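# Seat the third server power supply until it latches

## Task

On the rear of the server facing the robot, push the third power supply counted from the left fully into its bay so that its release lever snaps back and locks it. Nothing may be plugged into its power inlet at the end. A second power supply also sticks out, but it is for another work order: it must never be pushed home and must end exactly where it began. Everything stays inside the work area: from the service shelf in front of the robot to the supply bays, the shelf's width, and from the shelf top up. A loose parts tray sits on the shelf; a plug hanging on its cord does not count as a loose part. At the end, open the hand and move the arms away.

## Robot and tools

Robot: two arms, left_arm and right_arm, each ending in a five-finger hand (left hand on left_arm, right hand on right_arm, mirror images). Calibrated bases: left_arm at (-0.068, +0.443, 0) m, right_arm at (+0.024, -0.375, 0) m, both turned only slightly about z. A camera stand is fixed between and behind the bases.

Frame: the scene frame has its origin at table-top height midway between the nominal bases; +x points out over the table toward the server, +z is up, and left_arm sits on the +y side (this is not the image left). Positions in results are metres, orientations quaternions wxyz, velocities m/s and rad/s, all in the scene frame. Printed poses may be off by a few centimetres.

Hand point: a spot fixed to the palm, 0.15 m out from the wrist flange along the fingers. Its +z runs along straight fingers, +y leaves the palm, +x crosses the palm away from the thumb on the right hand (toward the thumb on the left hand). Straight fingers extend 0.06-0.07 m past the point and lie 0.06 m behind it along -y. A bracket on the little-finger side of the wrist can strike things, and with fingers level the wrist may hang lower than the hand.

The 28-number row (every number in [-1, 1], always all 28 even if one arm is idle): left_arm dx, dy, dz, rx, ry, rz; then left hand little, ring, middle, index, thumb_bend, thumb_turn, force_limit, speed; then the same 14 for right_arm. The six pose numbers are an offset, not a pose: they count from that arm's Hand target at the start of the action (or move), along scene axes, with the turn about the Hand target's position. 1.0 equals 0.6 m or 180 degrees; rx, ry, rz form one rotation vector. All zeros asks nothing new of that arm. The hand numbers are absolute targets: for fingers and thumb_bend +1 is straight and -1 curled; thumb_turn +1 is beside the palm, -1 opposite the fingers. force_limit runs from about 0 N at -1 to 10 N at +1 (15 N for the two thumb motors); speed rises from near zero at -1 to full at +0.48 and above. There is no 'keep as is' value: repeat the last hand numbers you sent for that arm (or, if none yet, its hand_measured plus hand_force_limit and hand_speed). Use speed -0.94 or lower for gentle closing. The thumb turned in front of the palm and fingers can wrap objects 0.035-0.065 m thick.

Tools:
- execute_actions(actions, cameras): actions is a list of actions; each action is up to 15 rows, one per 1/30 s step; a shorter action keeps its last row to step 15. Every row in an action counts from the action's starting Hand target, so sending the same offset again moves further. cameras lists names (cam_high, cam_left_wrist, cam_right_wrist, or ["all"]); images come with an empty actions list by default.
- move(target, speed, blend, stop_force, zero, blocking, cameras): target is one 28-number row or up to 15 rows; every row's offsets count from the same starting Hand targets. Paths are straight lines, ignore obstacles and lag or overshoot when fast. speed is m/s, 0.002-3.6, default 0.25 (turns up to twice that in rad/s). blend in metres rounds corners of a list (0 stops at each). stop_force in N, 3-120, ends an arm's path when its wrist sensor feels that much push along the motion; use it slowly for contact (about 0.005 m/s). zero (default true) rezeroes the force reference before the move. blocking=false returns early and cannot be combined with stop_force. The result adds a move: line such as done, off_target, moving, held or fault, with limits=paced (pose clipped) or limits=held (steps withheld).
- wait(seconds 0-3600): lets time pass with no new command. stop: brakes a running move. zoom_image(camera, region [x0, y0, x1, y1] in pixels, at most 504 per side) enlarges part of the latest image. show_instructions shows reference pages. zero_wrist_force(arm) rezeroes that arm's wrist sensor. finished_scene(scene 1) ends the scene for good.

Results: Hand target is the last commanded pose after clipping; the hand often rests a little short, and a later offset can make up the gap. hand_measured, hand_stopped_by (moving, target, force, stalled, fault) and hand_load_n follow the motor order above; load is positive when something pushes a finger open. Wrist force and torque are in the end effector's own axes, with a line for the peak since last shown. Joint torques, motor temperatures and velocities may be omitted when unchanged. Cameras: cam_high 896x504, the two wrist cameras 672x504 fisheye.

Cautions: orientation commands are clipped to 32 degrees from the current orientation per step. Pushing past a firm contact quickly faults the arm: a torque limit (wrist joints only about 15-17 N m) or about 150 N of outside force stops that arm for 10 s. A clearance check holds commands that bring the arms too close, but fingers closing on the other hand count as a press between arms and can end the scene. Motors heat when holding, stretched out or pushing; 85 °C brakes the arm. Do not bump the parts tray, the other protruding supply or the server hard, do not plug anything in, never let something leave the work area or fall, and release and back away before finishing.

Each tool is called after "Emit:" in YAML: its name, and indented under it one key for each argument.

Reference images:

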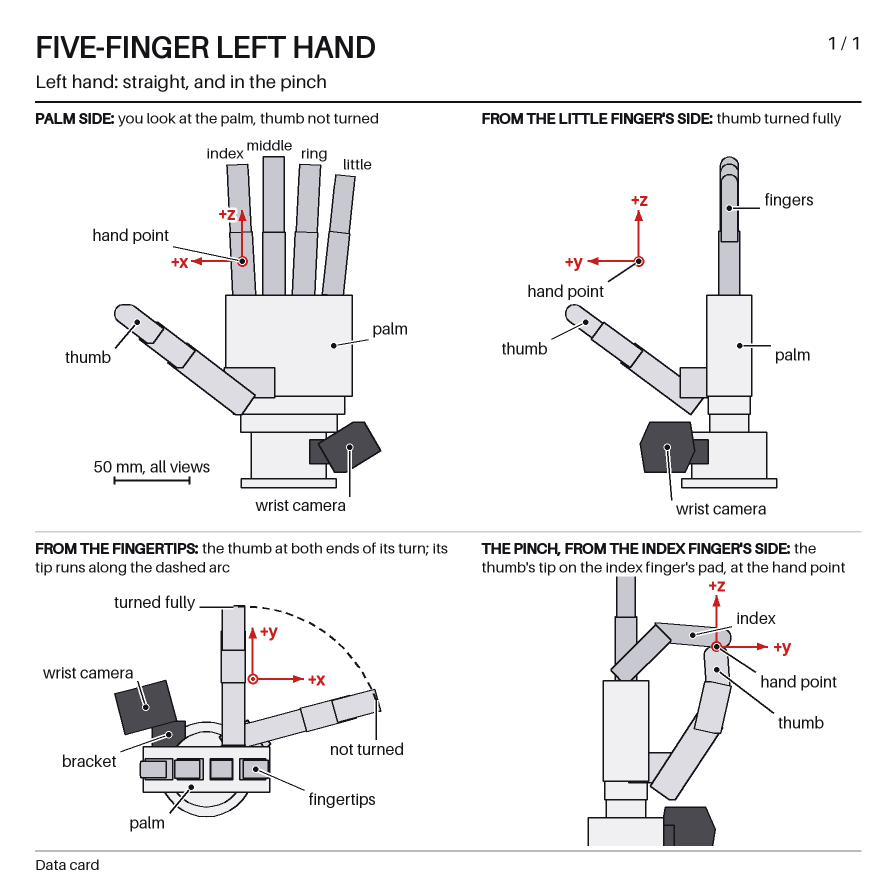

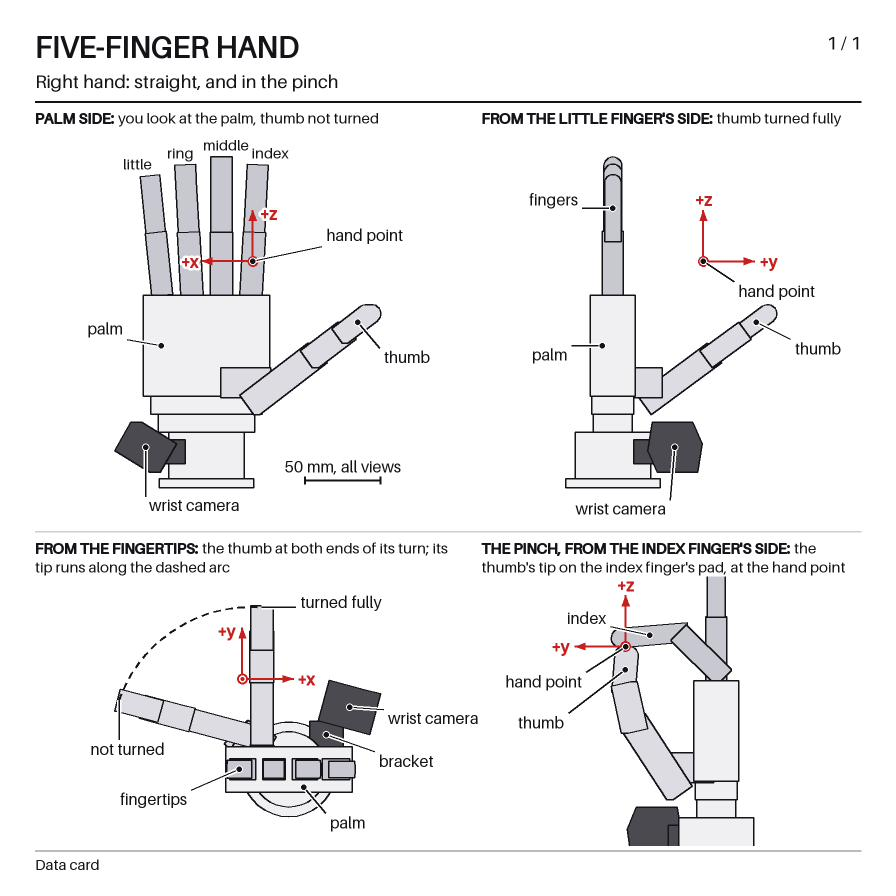

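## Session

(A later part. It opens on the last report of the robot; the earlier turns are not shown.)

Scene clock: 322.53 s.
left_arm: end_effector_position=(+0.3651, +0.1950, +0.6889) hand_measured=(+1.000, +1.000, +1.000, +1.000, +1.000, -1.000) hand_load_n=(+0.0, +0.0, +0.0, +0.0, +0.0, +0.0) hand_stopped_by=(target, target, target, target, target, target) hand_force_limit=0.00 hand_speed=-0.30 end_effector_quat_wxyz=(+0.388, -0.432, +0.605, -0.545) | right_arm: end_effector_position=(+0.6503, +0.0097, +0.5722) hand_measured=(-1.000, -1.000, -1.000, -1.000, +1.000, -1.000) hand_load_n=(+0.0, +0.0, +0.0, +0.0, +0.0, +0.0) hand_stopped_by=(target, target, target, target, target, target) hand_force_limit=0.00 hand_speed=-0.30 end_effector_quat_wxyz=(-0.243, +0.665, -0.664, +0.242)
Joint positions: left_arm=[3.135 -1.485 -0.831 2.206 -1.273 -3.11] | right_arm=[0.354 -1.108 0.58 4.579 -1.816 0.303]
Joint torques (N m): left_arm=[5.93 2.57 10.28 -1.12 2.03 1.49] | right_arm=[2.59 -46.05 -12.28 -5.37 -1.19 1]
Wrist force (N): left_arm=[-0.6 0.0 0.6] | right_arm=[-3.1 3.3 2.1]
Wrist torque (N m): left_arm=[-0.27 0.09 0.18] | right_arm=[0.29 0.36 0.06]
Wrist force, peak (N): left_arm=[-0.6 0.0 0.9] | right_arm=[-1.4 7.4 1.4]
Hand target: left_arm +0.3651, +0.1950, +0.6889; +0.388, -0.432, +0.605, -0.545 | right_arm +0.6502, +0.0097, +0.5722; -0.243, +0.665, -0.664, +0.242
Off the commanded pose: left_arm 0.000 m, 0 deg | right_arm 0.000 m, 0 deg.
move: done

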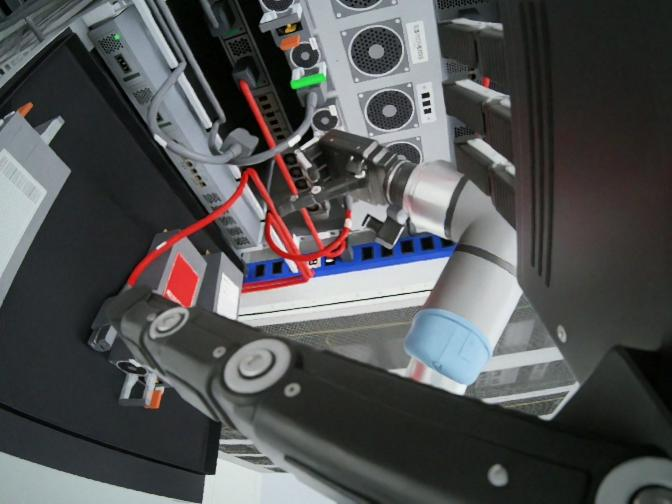

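Emit:
move:
  target: [0,0,0,0,0,0,1,1,1,1,1,-1,0,-0.3,0.1,0,0,0,0,0,-1,-1,-1,-1,1,-1,0,-0.3]
  speed: 0.007
  stop_force: 30
  cameras: ["cam_left_wrist"]

Emit:
zoom_image:
  camera: "cam_left_wrist"
  region: [260, 60, 400, 200]

Scene clock: 327.77 s.
left_arm: end_effector_position=(+0.3651, +0.1950, +0.6889) hand_measured=(+1.000, +1.000, +1.000, +1.000, +1.000, -1.000) hand_load_n=(+0.0, +0.0, +0.0, +0.0, +0.0, +0.0) hand_stopped_by=(target, target, target, target, target, target) hand_force_limit=0.00 hand_speed=-0.30 end_effector_quat_wxyz=(+0.388, -0.432, +0.605, -0.545) | right_arm: end_effector_position=(+0.6612, +0.0097, +0.5723) hand_measured=(-1.000, -1.000, -1.000, -1.000, +1.000, -1.000) hand_load_n=(+0.0, +0.0, +0.0, +0.0, +0.0, +0.0) hand_stopped_by=(target, target, target, target, target, target) hand_force_limit=0.00 hand_speed=-0.30 end_effector_quat_wxyz=(-0.243, +0.665, -0.664, +0.242)
Joint positions: left_arm=[3.135 -1.485 -0.831 2.206 -1.273 -3.11] | right_arm=[0.347 -1.073 0.523 4.598 -1.812 0.297]
Joint torques (N m): left_arm=[4.79 2.03 11.05 -1.14 1.97 1.67] | right_arm=[3.15 -34.59 -6.49 -7.3 -2.17 1.41]
Wrist force (N): left_arm=[-0.6 -0.3 0.3] | right_arm=[-0.4 17.8 -16.0]
Wrist torque (N m): left_arm=[-0.29 0.09 0.18] | right_arm=[2.05 0.62 0.52]
Wrist force, peak (N): left_arm=[-0.8 -0.1 0.8] | right_arm=[2.4 29.6 -21.2]
Hand target: left_arm +0.3651, +0.1950, +0.6889; +0.388, -0.432, +0.605, -0.545 | right_arm +0.6612, +0.0098, +0.5723; -0.243, +0.665, -0.664, +0.242 (not the last commanded pose)
Off the commanded pose: left_arm 0.000 m, 0 deg | right_arm 0.049 m, 0 deg.
move: contact (right_arm)

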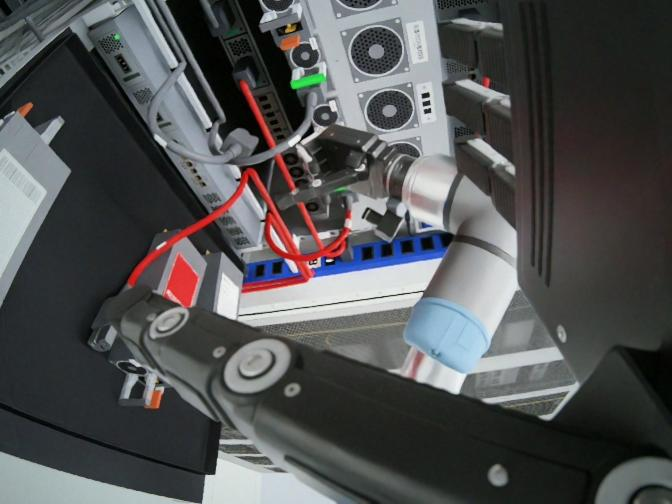

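Scaled by 3.600 from the camera's image (finer frame: 960x720).

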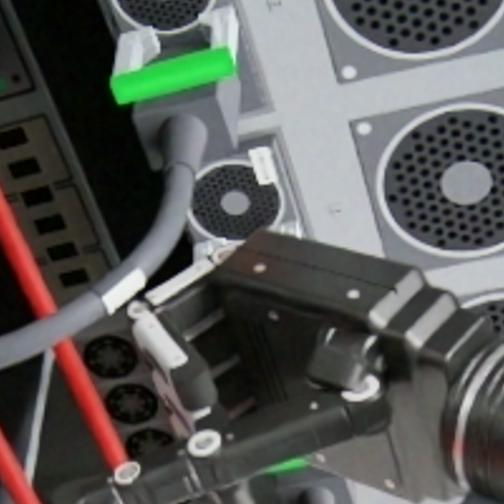

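Emit:
move:
  target: [0,0,0,0,0,0,1,1,1,1,1,-1,0,-0.3,0.05,0,0,0,0,0,-1,-1,-1,-1,1,-1,0,-0.3]
  speed: 0.004
  stop_force: 60
  zero: false
  cameras: ["cam_left_wrist"]

Emit:
zoom_image:
  camera: "cam_left_wrist"
  region: [260, 60, 400, 200]

Scene clock: 331.13 s.
left_arm: end_effector_position=(+0.3651, +0.1950, +0.6889) hand_measured=(+1.000, +1.000, +1.000, +1.000, +1.000, -1.000) hand_load_n=(+0.0, +0.0, +0.0, +0.0, +0.0, +0.0) hand_stopped_by=(target, target, target, target, target, target) hand_force_limit=0.00 hand_speed=-0.30 end_effector_quat_wxyz=(+0.388, -0.432, +0.605, -0.545) | right_arm: end_effector_position=(+0.6622, +0.0098, +0.5724) hand_measured=(-1.000, -1.000, -1.000, -1.000, +1.000, -1.000) hand_load_n=(+0.0, +0.0, +0.5, +0.0, +0.0, +0.0) hand_stopped_by=(target, target, target, target, target, target) hand_force_limit=0.00 hand_speed=-0.30 end_effector_quat_wxyz=(-0.243, +0.665, -0.664, +0.242)
Joint positions: left_arm=[3.135 -1.485 -0.831 2.206 -1.273 -3.11] | right_arm=[0.347 -1.069 0.517 4.6 -1.812 0.297]
Joint torques (N m): left_arm=[4.61 2.43 10.43 -1.16 2.01 1.62] | right_arm=[-2.12 -20.1 -3.23 -11.64 -2.11 1.46]
Wrist force (N): left_arm=[-0.4 0.0 0.5] | right_arm=[8.8 43.4 -36.0]
Wrist torque (N m): left_arm=[-0.26 0.06 0.19] | right_arm=[4.28 0.68 1.64]
Wrist force, peak (N): left_arm=[-0.4 -0.1 0.9] | right_arm=[8.6 50.3 -39.6]
Hand target: left_arm +0.3651, +0.1950, +0.6889; +0.388, -0.432, +0.605, -0.545 | right_arm +0.6622, +0.0098, +0.5724; -0.243, +0.665, -0.664, +0.242 (not the last commanded pose)
Off the commanded pose: left_arm 0.000 m, 0 deg | right_arm 0.029 m, 0 deg.
move: contact (right_arm)

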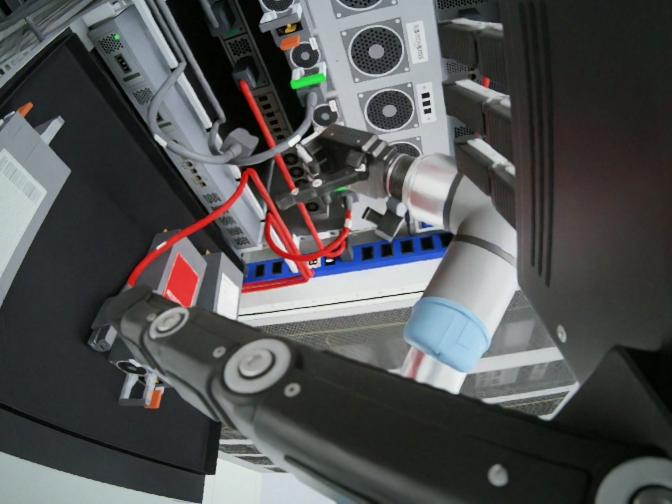

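Scaled by 3.600 from the camera's image (finer frame: 960x720).

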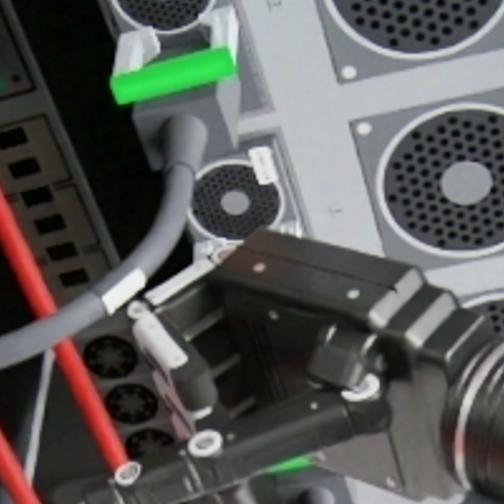

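Emit:
move:
  target: [0,0,0,0,0,0,1,1,1,1,1,-1,0,-0.3,-0.2,0,0.15,0,0,0,-1,-1,-1,-1,1,-1,0,-0.3]
  speed: 0.2
  cameras: ["cam_left_wrist","cam_high"]

Emit:
zoom_image:
  camera: "cam_left_wrist"
  region: [260, 0, 400, 200]

Emit:
zoom_image:
  camera: "cam_high"
  region: [100, 130, 240, 430]

Scene clock: 334.80 s.
left_arm: end_effector_position=(+0.3651, +0.1950, +0.6889) hand_measured=(+1.000, +1.000, +1.000, +1.000, +1.000, -1.000) hand_load_n=(+0.0, +0.0, +0.0, +0.0, +0.0, +0.0) hand_stopped_by=(target, target, target, target, target, target) hand_force_limit=0.00 hand_speed=-0.30 end_effector_quat_wxyz=(+0.388, -0.432, +0.605, -0.545) | right_arm: end_effector_position=(+0.5423, +0.0099, +0.6623) hand_measured=(-1.000, -1.000, -1.000, -1.000, +1.000, -1.000) hand_load_n=(+0.0, +0.5, +0.0, +0.0, +0.0, +0.0) hand_stopped_by=(target, target, target, target, target, target) hand_force_limit=0.00 hand_speed=-0.30 end_effector_quat_wxyz=(-0.243, +0.665, -0.664, +0.242)
Joint positions: left_arm=[3.135 -1.485 -0.831 2.206 -1.273 -3.11] | right_arm=[0.434 -1.181 0.398 4.85 -1.865 0.369]
Joint torques (N m): left_arm=[4.89 2.57 10.68 -1.1 2.13 1.72] | right_arm=[-11.94 -39.62 -8.41 -5.25 0.74 -1.45]
Wrist force (N): left_arm=[-0.5 0.1 0.7] | right_arm=[-2.5 2.0 2.9]
Wrist torque (N m): left_arm=[-0.26 0.10 0.17] | right_arm=[0.20 0.29 -0.05]
Wrist force, peak (N): left_arm=[-0.7 -0.2 0.8] | right_arm=[8.9 43.7 -35.9]
Hand target: left_arm +0.3651, +0.1950, +0.6889; +0.388, -0.432, +0.605, -0.545 | right_arm +0.5422, +0.0098, +0.6624; -0.243, +0.665, -0.664, +0.242
Off the commanded pose: left_arm 0.000 m, 0 deg | right_arm 0.000 m, 0 deg.
move: done
Images, in order (width x height): cam_high 896x504, cam_left_wrist 672x504.

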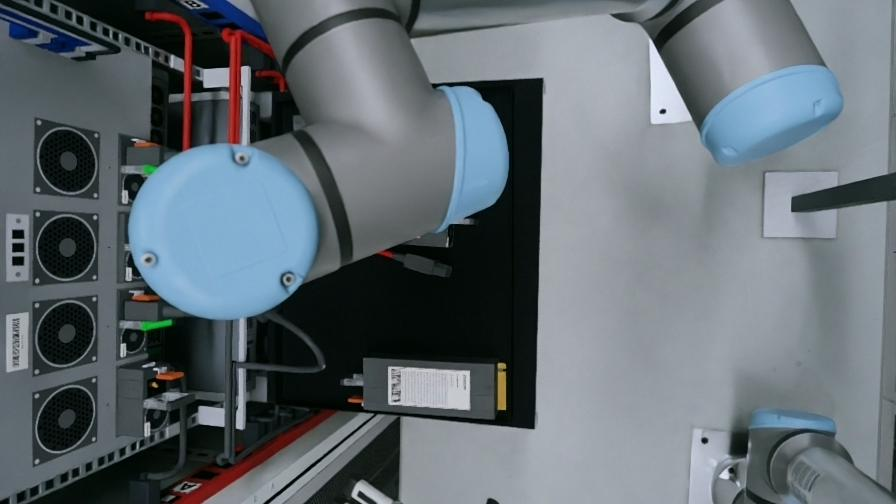

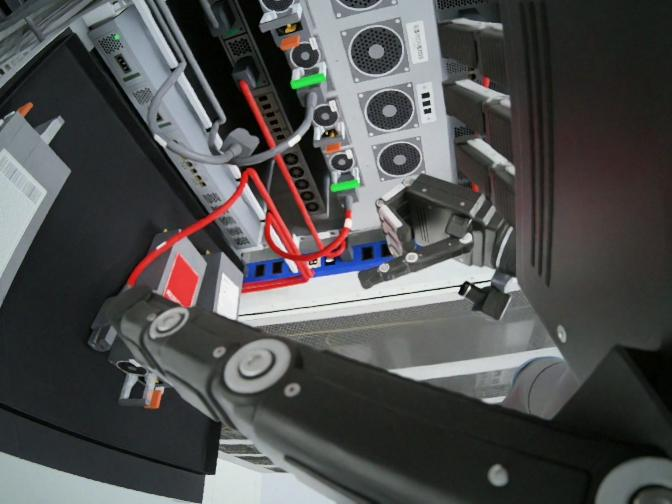

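Scaled by 2.520 from the camera's image (finer frame: 960x720).

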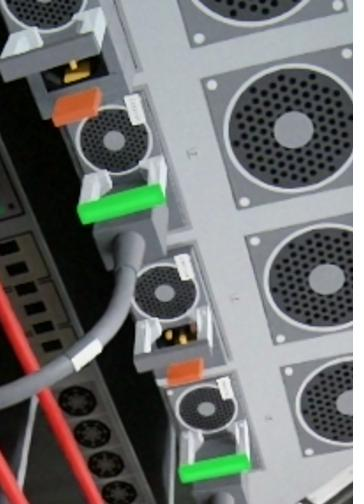

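Scaled by 1.680.

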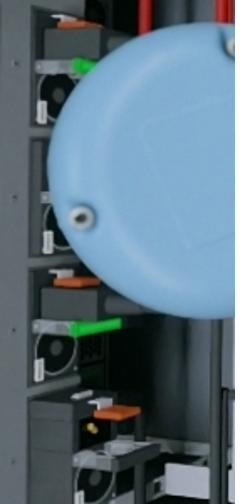

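Emit:
move:
  target: [0,0,0,0,0,0,1,1,1,1,1,-1,0,-0.3,-0.1,-0.35,0.05,0,0,0,-1,-1,-1,-1,1,-1,0,-0.3]
  speed: 0.25
  cameras: ["cam_left_wrist","cam_high"]

Emit:
zoom_image:
  camera: "cam_high"
  region: [100, 120, 220, 270]

Emit:
zoom_image:
  camera: "cam_high"
  region: [100, 270, 220, 420]

Emit:
zoom_image:
  camera: "cam_left_wrist"
  region: [270, 80, 390, 220]

Scene clock: 341.27 s.
left_arm: end_effector_position=(+0.3651, +0.1950, +0.6889) hand_measured=(+1.000, +1.000, +1.000, +1.000, +1.000, -1.000) hand_load_n=(+0.0, -0.5, +0.0, +0.0, +0.0, +0.0) hand_stopped_by=(target, target, target, target, target, target) hand_force_limit=0.00 hand_speed=-0.30 end_effector_quat_wxyz=(+0.388, -0.432, +0.605, -0.545) | right_arm: end_effector_position=(+0.4822, -0.2001, +0.6924) hand_measured=(-1.000, -1.000, -1.000, -1.000, +1.000, -1.000) hand_load_n=(+0.0, +0.0, +0.0, +0.0, +0.0, +0.0) hand_stopped_by=(target, target, target, target, target, target) hand_force_limit=0.00 hand_speed=-0.30 end_effector_quat_wxyz=(-0.243, +0.665, -0.664, +0.242)
Joint positions: left_arm=[3.135 -1.485 -0.831 2.206 -1.273 -3.11] | right_arm=[-0.005 -1.602 0.84 4.774 -1.588 0.022]
Joint torques (N m): left_arm=[4.02 2.72 10.47 -1.08 1.93 1.55] | right_arm=[-10.4 -15.4 -25.42 -5.65 0.83 -1.31]
Wrist force (N): left_arm=[-0.6 0.0 0.4] | right_arm=[-2.9 1.4 2.9]
Wrist torque (N m): left_arm=[-0.25 0.09 0.17] | right_arm=[0.11 0.35 0.03]
Wrist force, peak (N): left_arm=[-0.7 0.0 0.8] | right_arm=[-4.3 1.5 3.7]
Hand target: left_arm +0.3651, +0.1950, +0.6889; +0.388, -0.432, +0.605, -0.545 | right_arm +0.4822, -0.2002, +0.6924; -0.243, +0.665, -0.664, +0.242
Off the commanded pose: left_arm 0.000 m, 0 deg | right_arm 0.000 m, 0 deg.
move: done
Images, in order (width x height): cam_high 896x504, cam_left_wrist 672x504.

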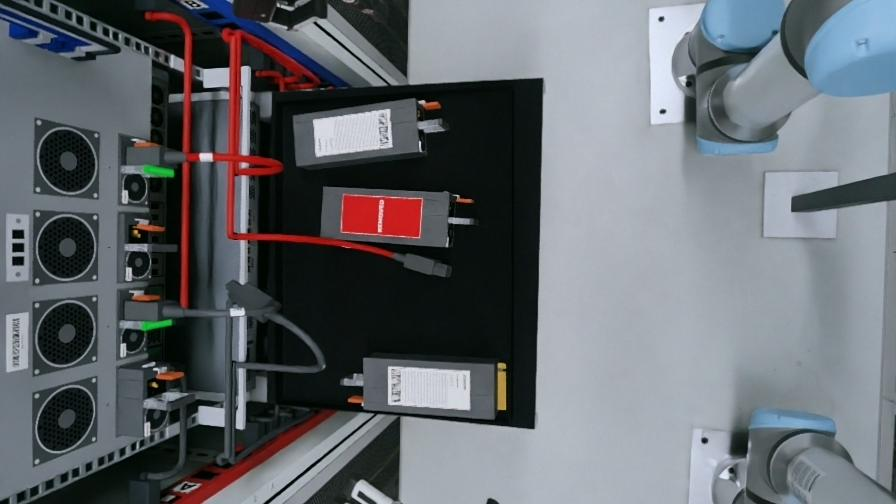

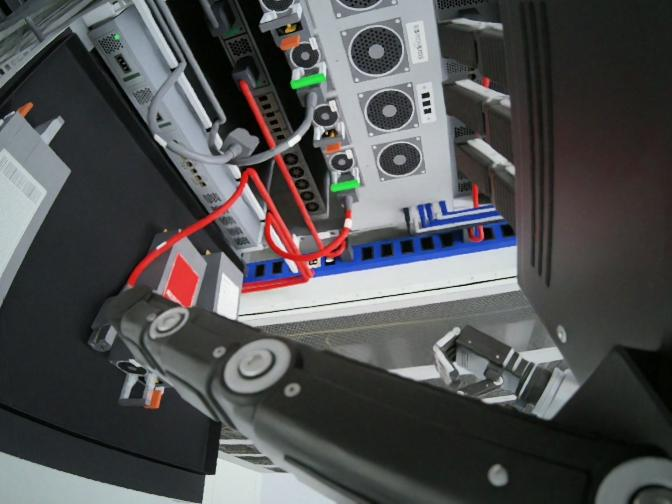

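Scaled by 3.360.

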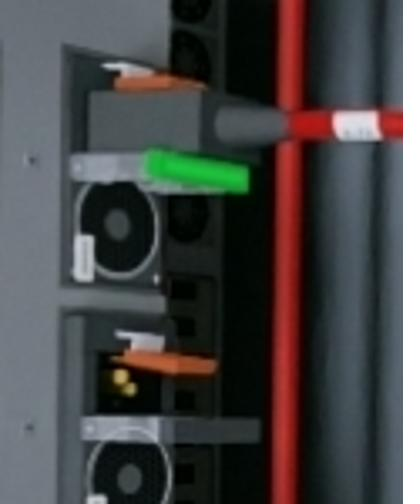

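Scaled by 3.360.

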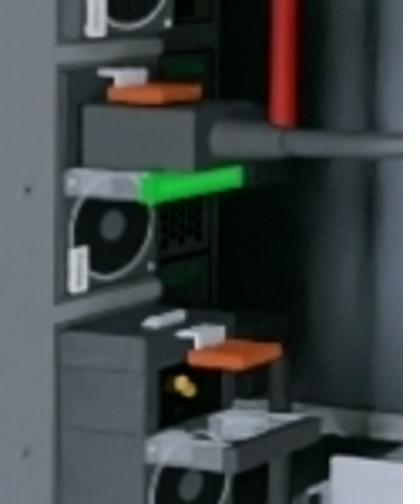

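Scaled by 3.600 from the camera's image (finer frame: 960x720).

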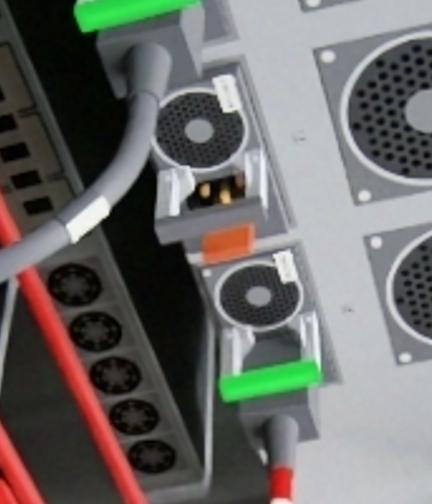

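Emit:
move:
  target:
    - [0,0,0,0,0,0,1,1,1,1,1,-1,0,-0.3,0.1,0.35,-0.05,0,0,0,-1,-1,-1,-1,1,-1,0,-0.3]
    - [0,0,0,0,0,0,1,1,1,1,1,-1,0,-0.3,0.27,0.35,-0.197,0,0,0,-1,-1,-1,-1,1,-1,0,-0.3]
  speed: 0.15
  blend: 0.02

Emit:
move:
  target: [0,0,0,0,0,0,1,1,1,1,1,-1,0,-0.3,0.043,0,0,0,0,0,-1,-1,-1,-1,1,-1,0,-0.3]
  speed: 0.004
  stop_force: 85
  cameras: ["cam_left_wrist"]

Emit:
zoom_image:
  camera: "cam_left_wrist"
  region: [270, 80, 390, 220]

Scene clock: 350.57 s.
left_arm: end_effector_position=(+0.3651, +0.1950, +0.6889) hand_measured=(+1.000, +1.000, +1.000, +1.000, +1.000, -1.000) hand_load_n=(+0.0, +0.0, +0.0, +0.0, +0.0, +0.0) hand_stopped_by=(target, target, target, target, target, target) hand_force_limit=0.00 hand_speed=-0.30 end_effector_quat_wxyz=(+0.388, -0.432, +0.605, -0.545) | right_arm: end_effector_position=(+0.6443, +0.0098, +0.5742) hand_measured=(-1.000, -1.000, -1.000, -1.000, +1.000, -1.000) hand_load_n=(+0.0, +0.5, +0.0, +0.0, +0.0, +0.0) hand_stopped_by=(target, target, target, target, target, target) hand_force_limit=0.00 hand_speed=-0.30 end_effector_quat_wxyz=(-0.243, +0.665, -0.664, +0.242)
Joint positions: left_arm=[3.135 -1.485 -0.831 2.206 -1.273 -3.11] | right_arm=[0.358 -1.123 0.596 4.577 -1.819 0.306]
Joint torques (N m): left_arm=[4.96 2.67 10.45 -1.08 2.18 1.79] | right_arm=[10.84 -44.45 -27.89 -0.43 -0.94 1.38]
Wrist force (N): left_arm=[-0.5 0.1 0.7] | right_arm=[-2.6 1.9 3.0]
Wrist torque (N m): left_arm=[-0.26 0.09 0.17] | right_arm=[0.19 0.29 0.06]
Wrist force, peak (N): left_arm=[-0.8 0.3 0.7] | right_arm=[-2.6 1.5 4.3]
Hand target: left_arm +0.3651, +0.1950, +0.6889; +0.388, -0.432, +0.605, -0.545 | right_arm +0.6442, +0.0098, +0.5742; -0.243, +0.665, -0.664, +0.242
Off the commanded pose: left_arm 0.000 m, 0 deg | right_arm 0.000 m, 0 deg.
move: done

Scene clock: 358.00 s.
left_arm: end_effector_position=(+0.3651, +0.1950, +0.6889) hand_measured=(+1.000, +1.000, +1.000, +1.000, +1.000, -1.000) hand_load_n=(+0.0, +0.0, +0.0, +0.0, +0.0, +0.0) hand_stopped_by=(target, target, target, target, target, target) hand_force_limit=0.00 hand_speed=-0.30 end_effector_quat_wxyz=(+0.388, -0.432, +0.605, -0.545) | right_arm: end_effector_position=(+0.6688, +0.0098, +0.5744) hand_measured=(-1.000, -1.000, -1.000, -1.000, +1.000, -1.000) hand_load_n=(+0.0, +0.0, +0.5, +0.0, +0.0, +0.0) hand_stopped_by=(target, target, target, target, target, target) hand_force_limit=0.00 hand_speed=-0.30 end_effector_quat_wxyz=(-0.243, +0.665, -0.664, +0.242)
Joint positions: left_arm=[3.135 -1.485 -0.831 2.206 -1.273 -3.11] | right_arm=[0.343 -1.04 0.465 4.623 -1.809 0.294]
Joint torques (N m): left_arm=[4.88 3.27 11.88 -1.03 1.99 1.78] | right_arm=[-6.11 -6.89 1.97 -14.52 -0.97 2.05]
Wrist force (N): left_arm=[-0.4 0.2 0.4] | right_arm=[15.5 63.4 -54.3]
Wrist torque (N m): left_arm=[-0.22 0.07 0.18] | right_arm=[6.09 0.83 2.36]
Wrist force, peak (N): left_arm=[-0.6 0.0 0.9] | right_arm=[18.8 70.8 -57.3]
Hand target: left_arm +0.3651, +0.1950, +0.6889; +0.388, -0.432, +0.605, -0.545 | right_arm +0.6688, +0.0099, +0.5744; -0.243, +0.665, -0.664, +0.242 (not the last commanded pose)
Off the commanded pose: left_arm 0.000 m, 0 deg | right_arm 0.001 m, 0 deg.
move: contact (right_arm)

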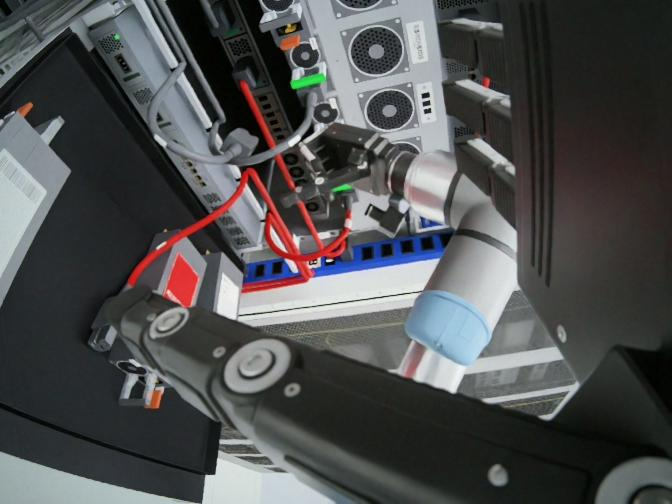

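Scaled by 3.600 from the camera's image (finer frame: 960x720).

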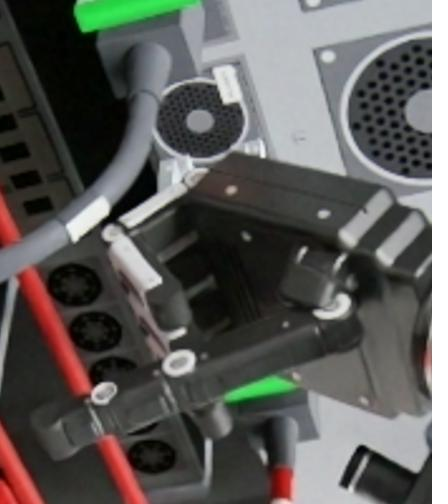

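Emit:
move:
  target:
    - [0,0,0,0,0,0,1,1,1,1,1,-1,0,-0.3,-0.17,0,0.147,0,0,0,-1,-1,-1,-1,1,-1,0,-0.3]
    - [0,0,0,0,0,0,1,1,1,1,1,-1,0,-0.3,-0.31,-0.35,0.197,0,0,0,-1,-1,-1,-1,1,-1,0,-0.3]
  speed: 0.25
  blend: 0.02
  cameras: ["cam_left_wrist","cam_high"]

Emit:
zoom_image:
  camera: "cam_high"
  region: [100, 120, 220, 270]

Emit:
zoom_image:
  camera: "cam_left_wrist"
  region: [270, 80, 390, 220]

Scene clock: 362.47 s.
left_arm: end_effector_position=(+0.3651, +0.1950, +0.6889) hand_measured=(+1.000, +1.000, +1.000, +1.000, +1.000, -1.000) hand_load_n=(+0.0, +0.0, +0.0, +0.0, +0.0, +0.0) hand_stopped_by=(target, target, target, target, target, target) hand_force_limit=0.00 hand_speed=-0.30 end_effector_quat_wxyz=(+0.388, -0.432, +0.605, -0.545) | right_arm: end_effector_position=(+0.4828, -0.2001, +0.6925) hand_measured=(-1.000, -1.000, -1.000, -1.000, +1.000, -1.000) hand_load_n=(+0.0, +0.0, +0.5, +0.0, +0.0, +0.0) hand_stopped_by=(target, target, target, target, target, target) hand_force_limit=0.00 hand_speed=-0.30 end_effector_quat_wxyz=(-0.243, +0.665, -0.664, +0.242)
Joint positions: left_arm=[3.135 -1.485 -0.831 2.206 -1.273 -3.11] | right_arm=[-0.005 -1.6 0.838 4.774 -1.588 0.022]
Joint torques (N m): left_arm=[5.26 3.59 11.98 -1.15 1.99 1.68] | right_arm=[-10 -17.43 -25.24 -5.81 0.63 -1.39]
Wrist force (N): left_arm=[-0.5 -0.2 0.6] | right_arm=[-2.4 1.7 2.6]
Wrist torque (N m): left_arm=[-0.28 0.08 0.18] | right_arm=[0.18 0.29 0.06]
Wrist force, peak (N): left_arm=[-0.5 -0.3 0.8] | right_arm=[16.5 63.4 -54.1]
Hand target: left_arm +0.3651, +0.1950, +0.6889; +0.388, -0.432, +0.605, -0.545 | right_arm +0.4828, -0.2001, +0.6926; -0.243, +0.665, -0.664, +0.242
Off the commanded pose: left_arm 0.000 m, 0 deg | right_arm 0.000 m, 0 deg.
move: done
Images, in order (width x height): cam_high 896x504, cam_left_wrist 672x504.

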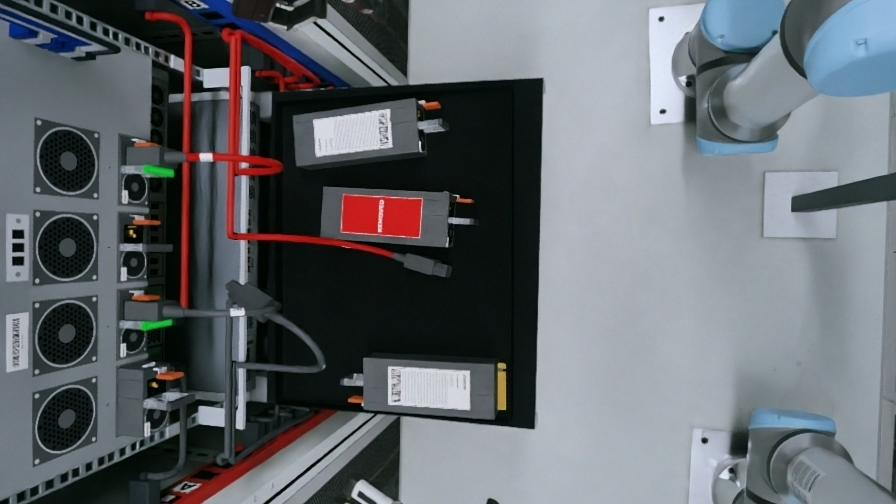

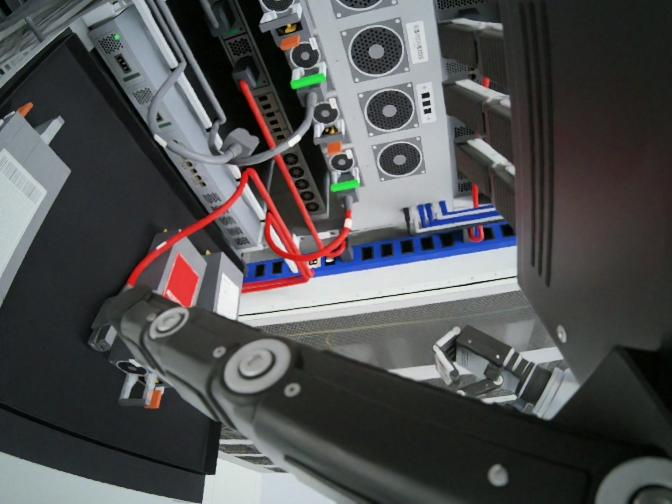

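Scaled by 3.360.

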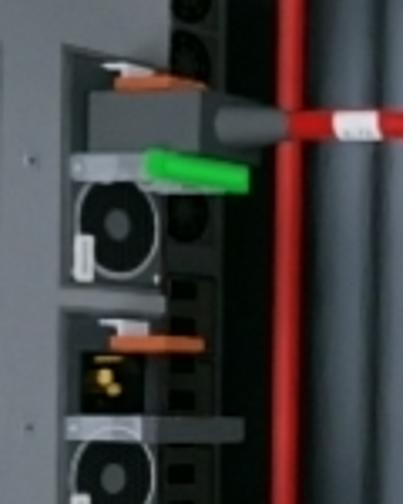

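Scaled by 3.600 from the camera's image (finer frame: 960x720).

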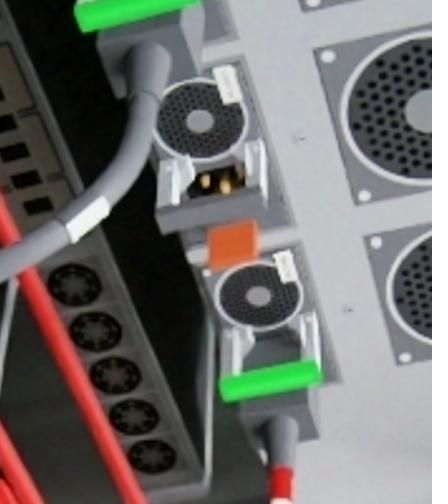

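Emit:
finished_scene:

The scene is finished: the task was done.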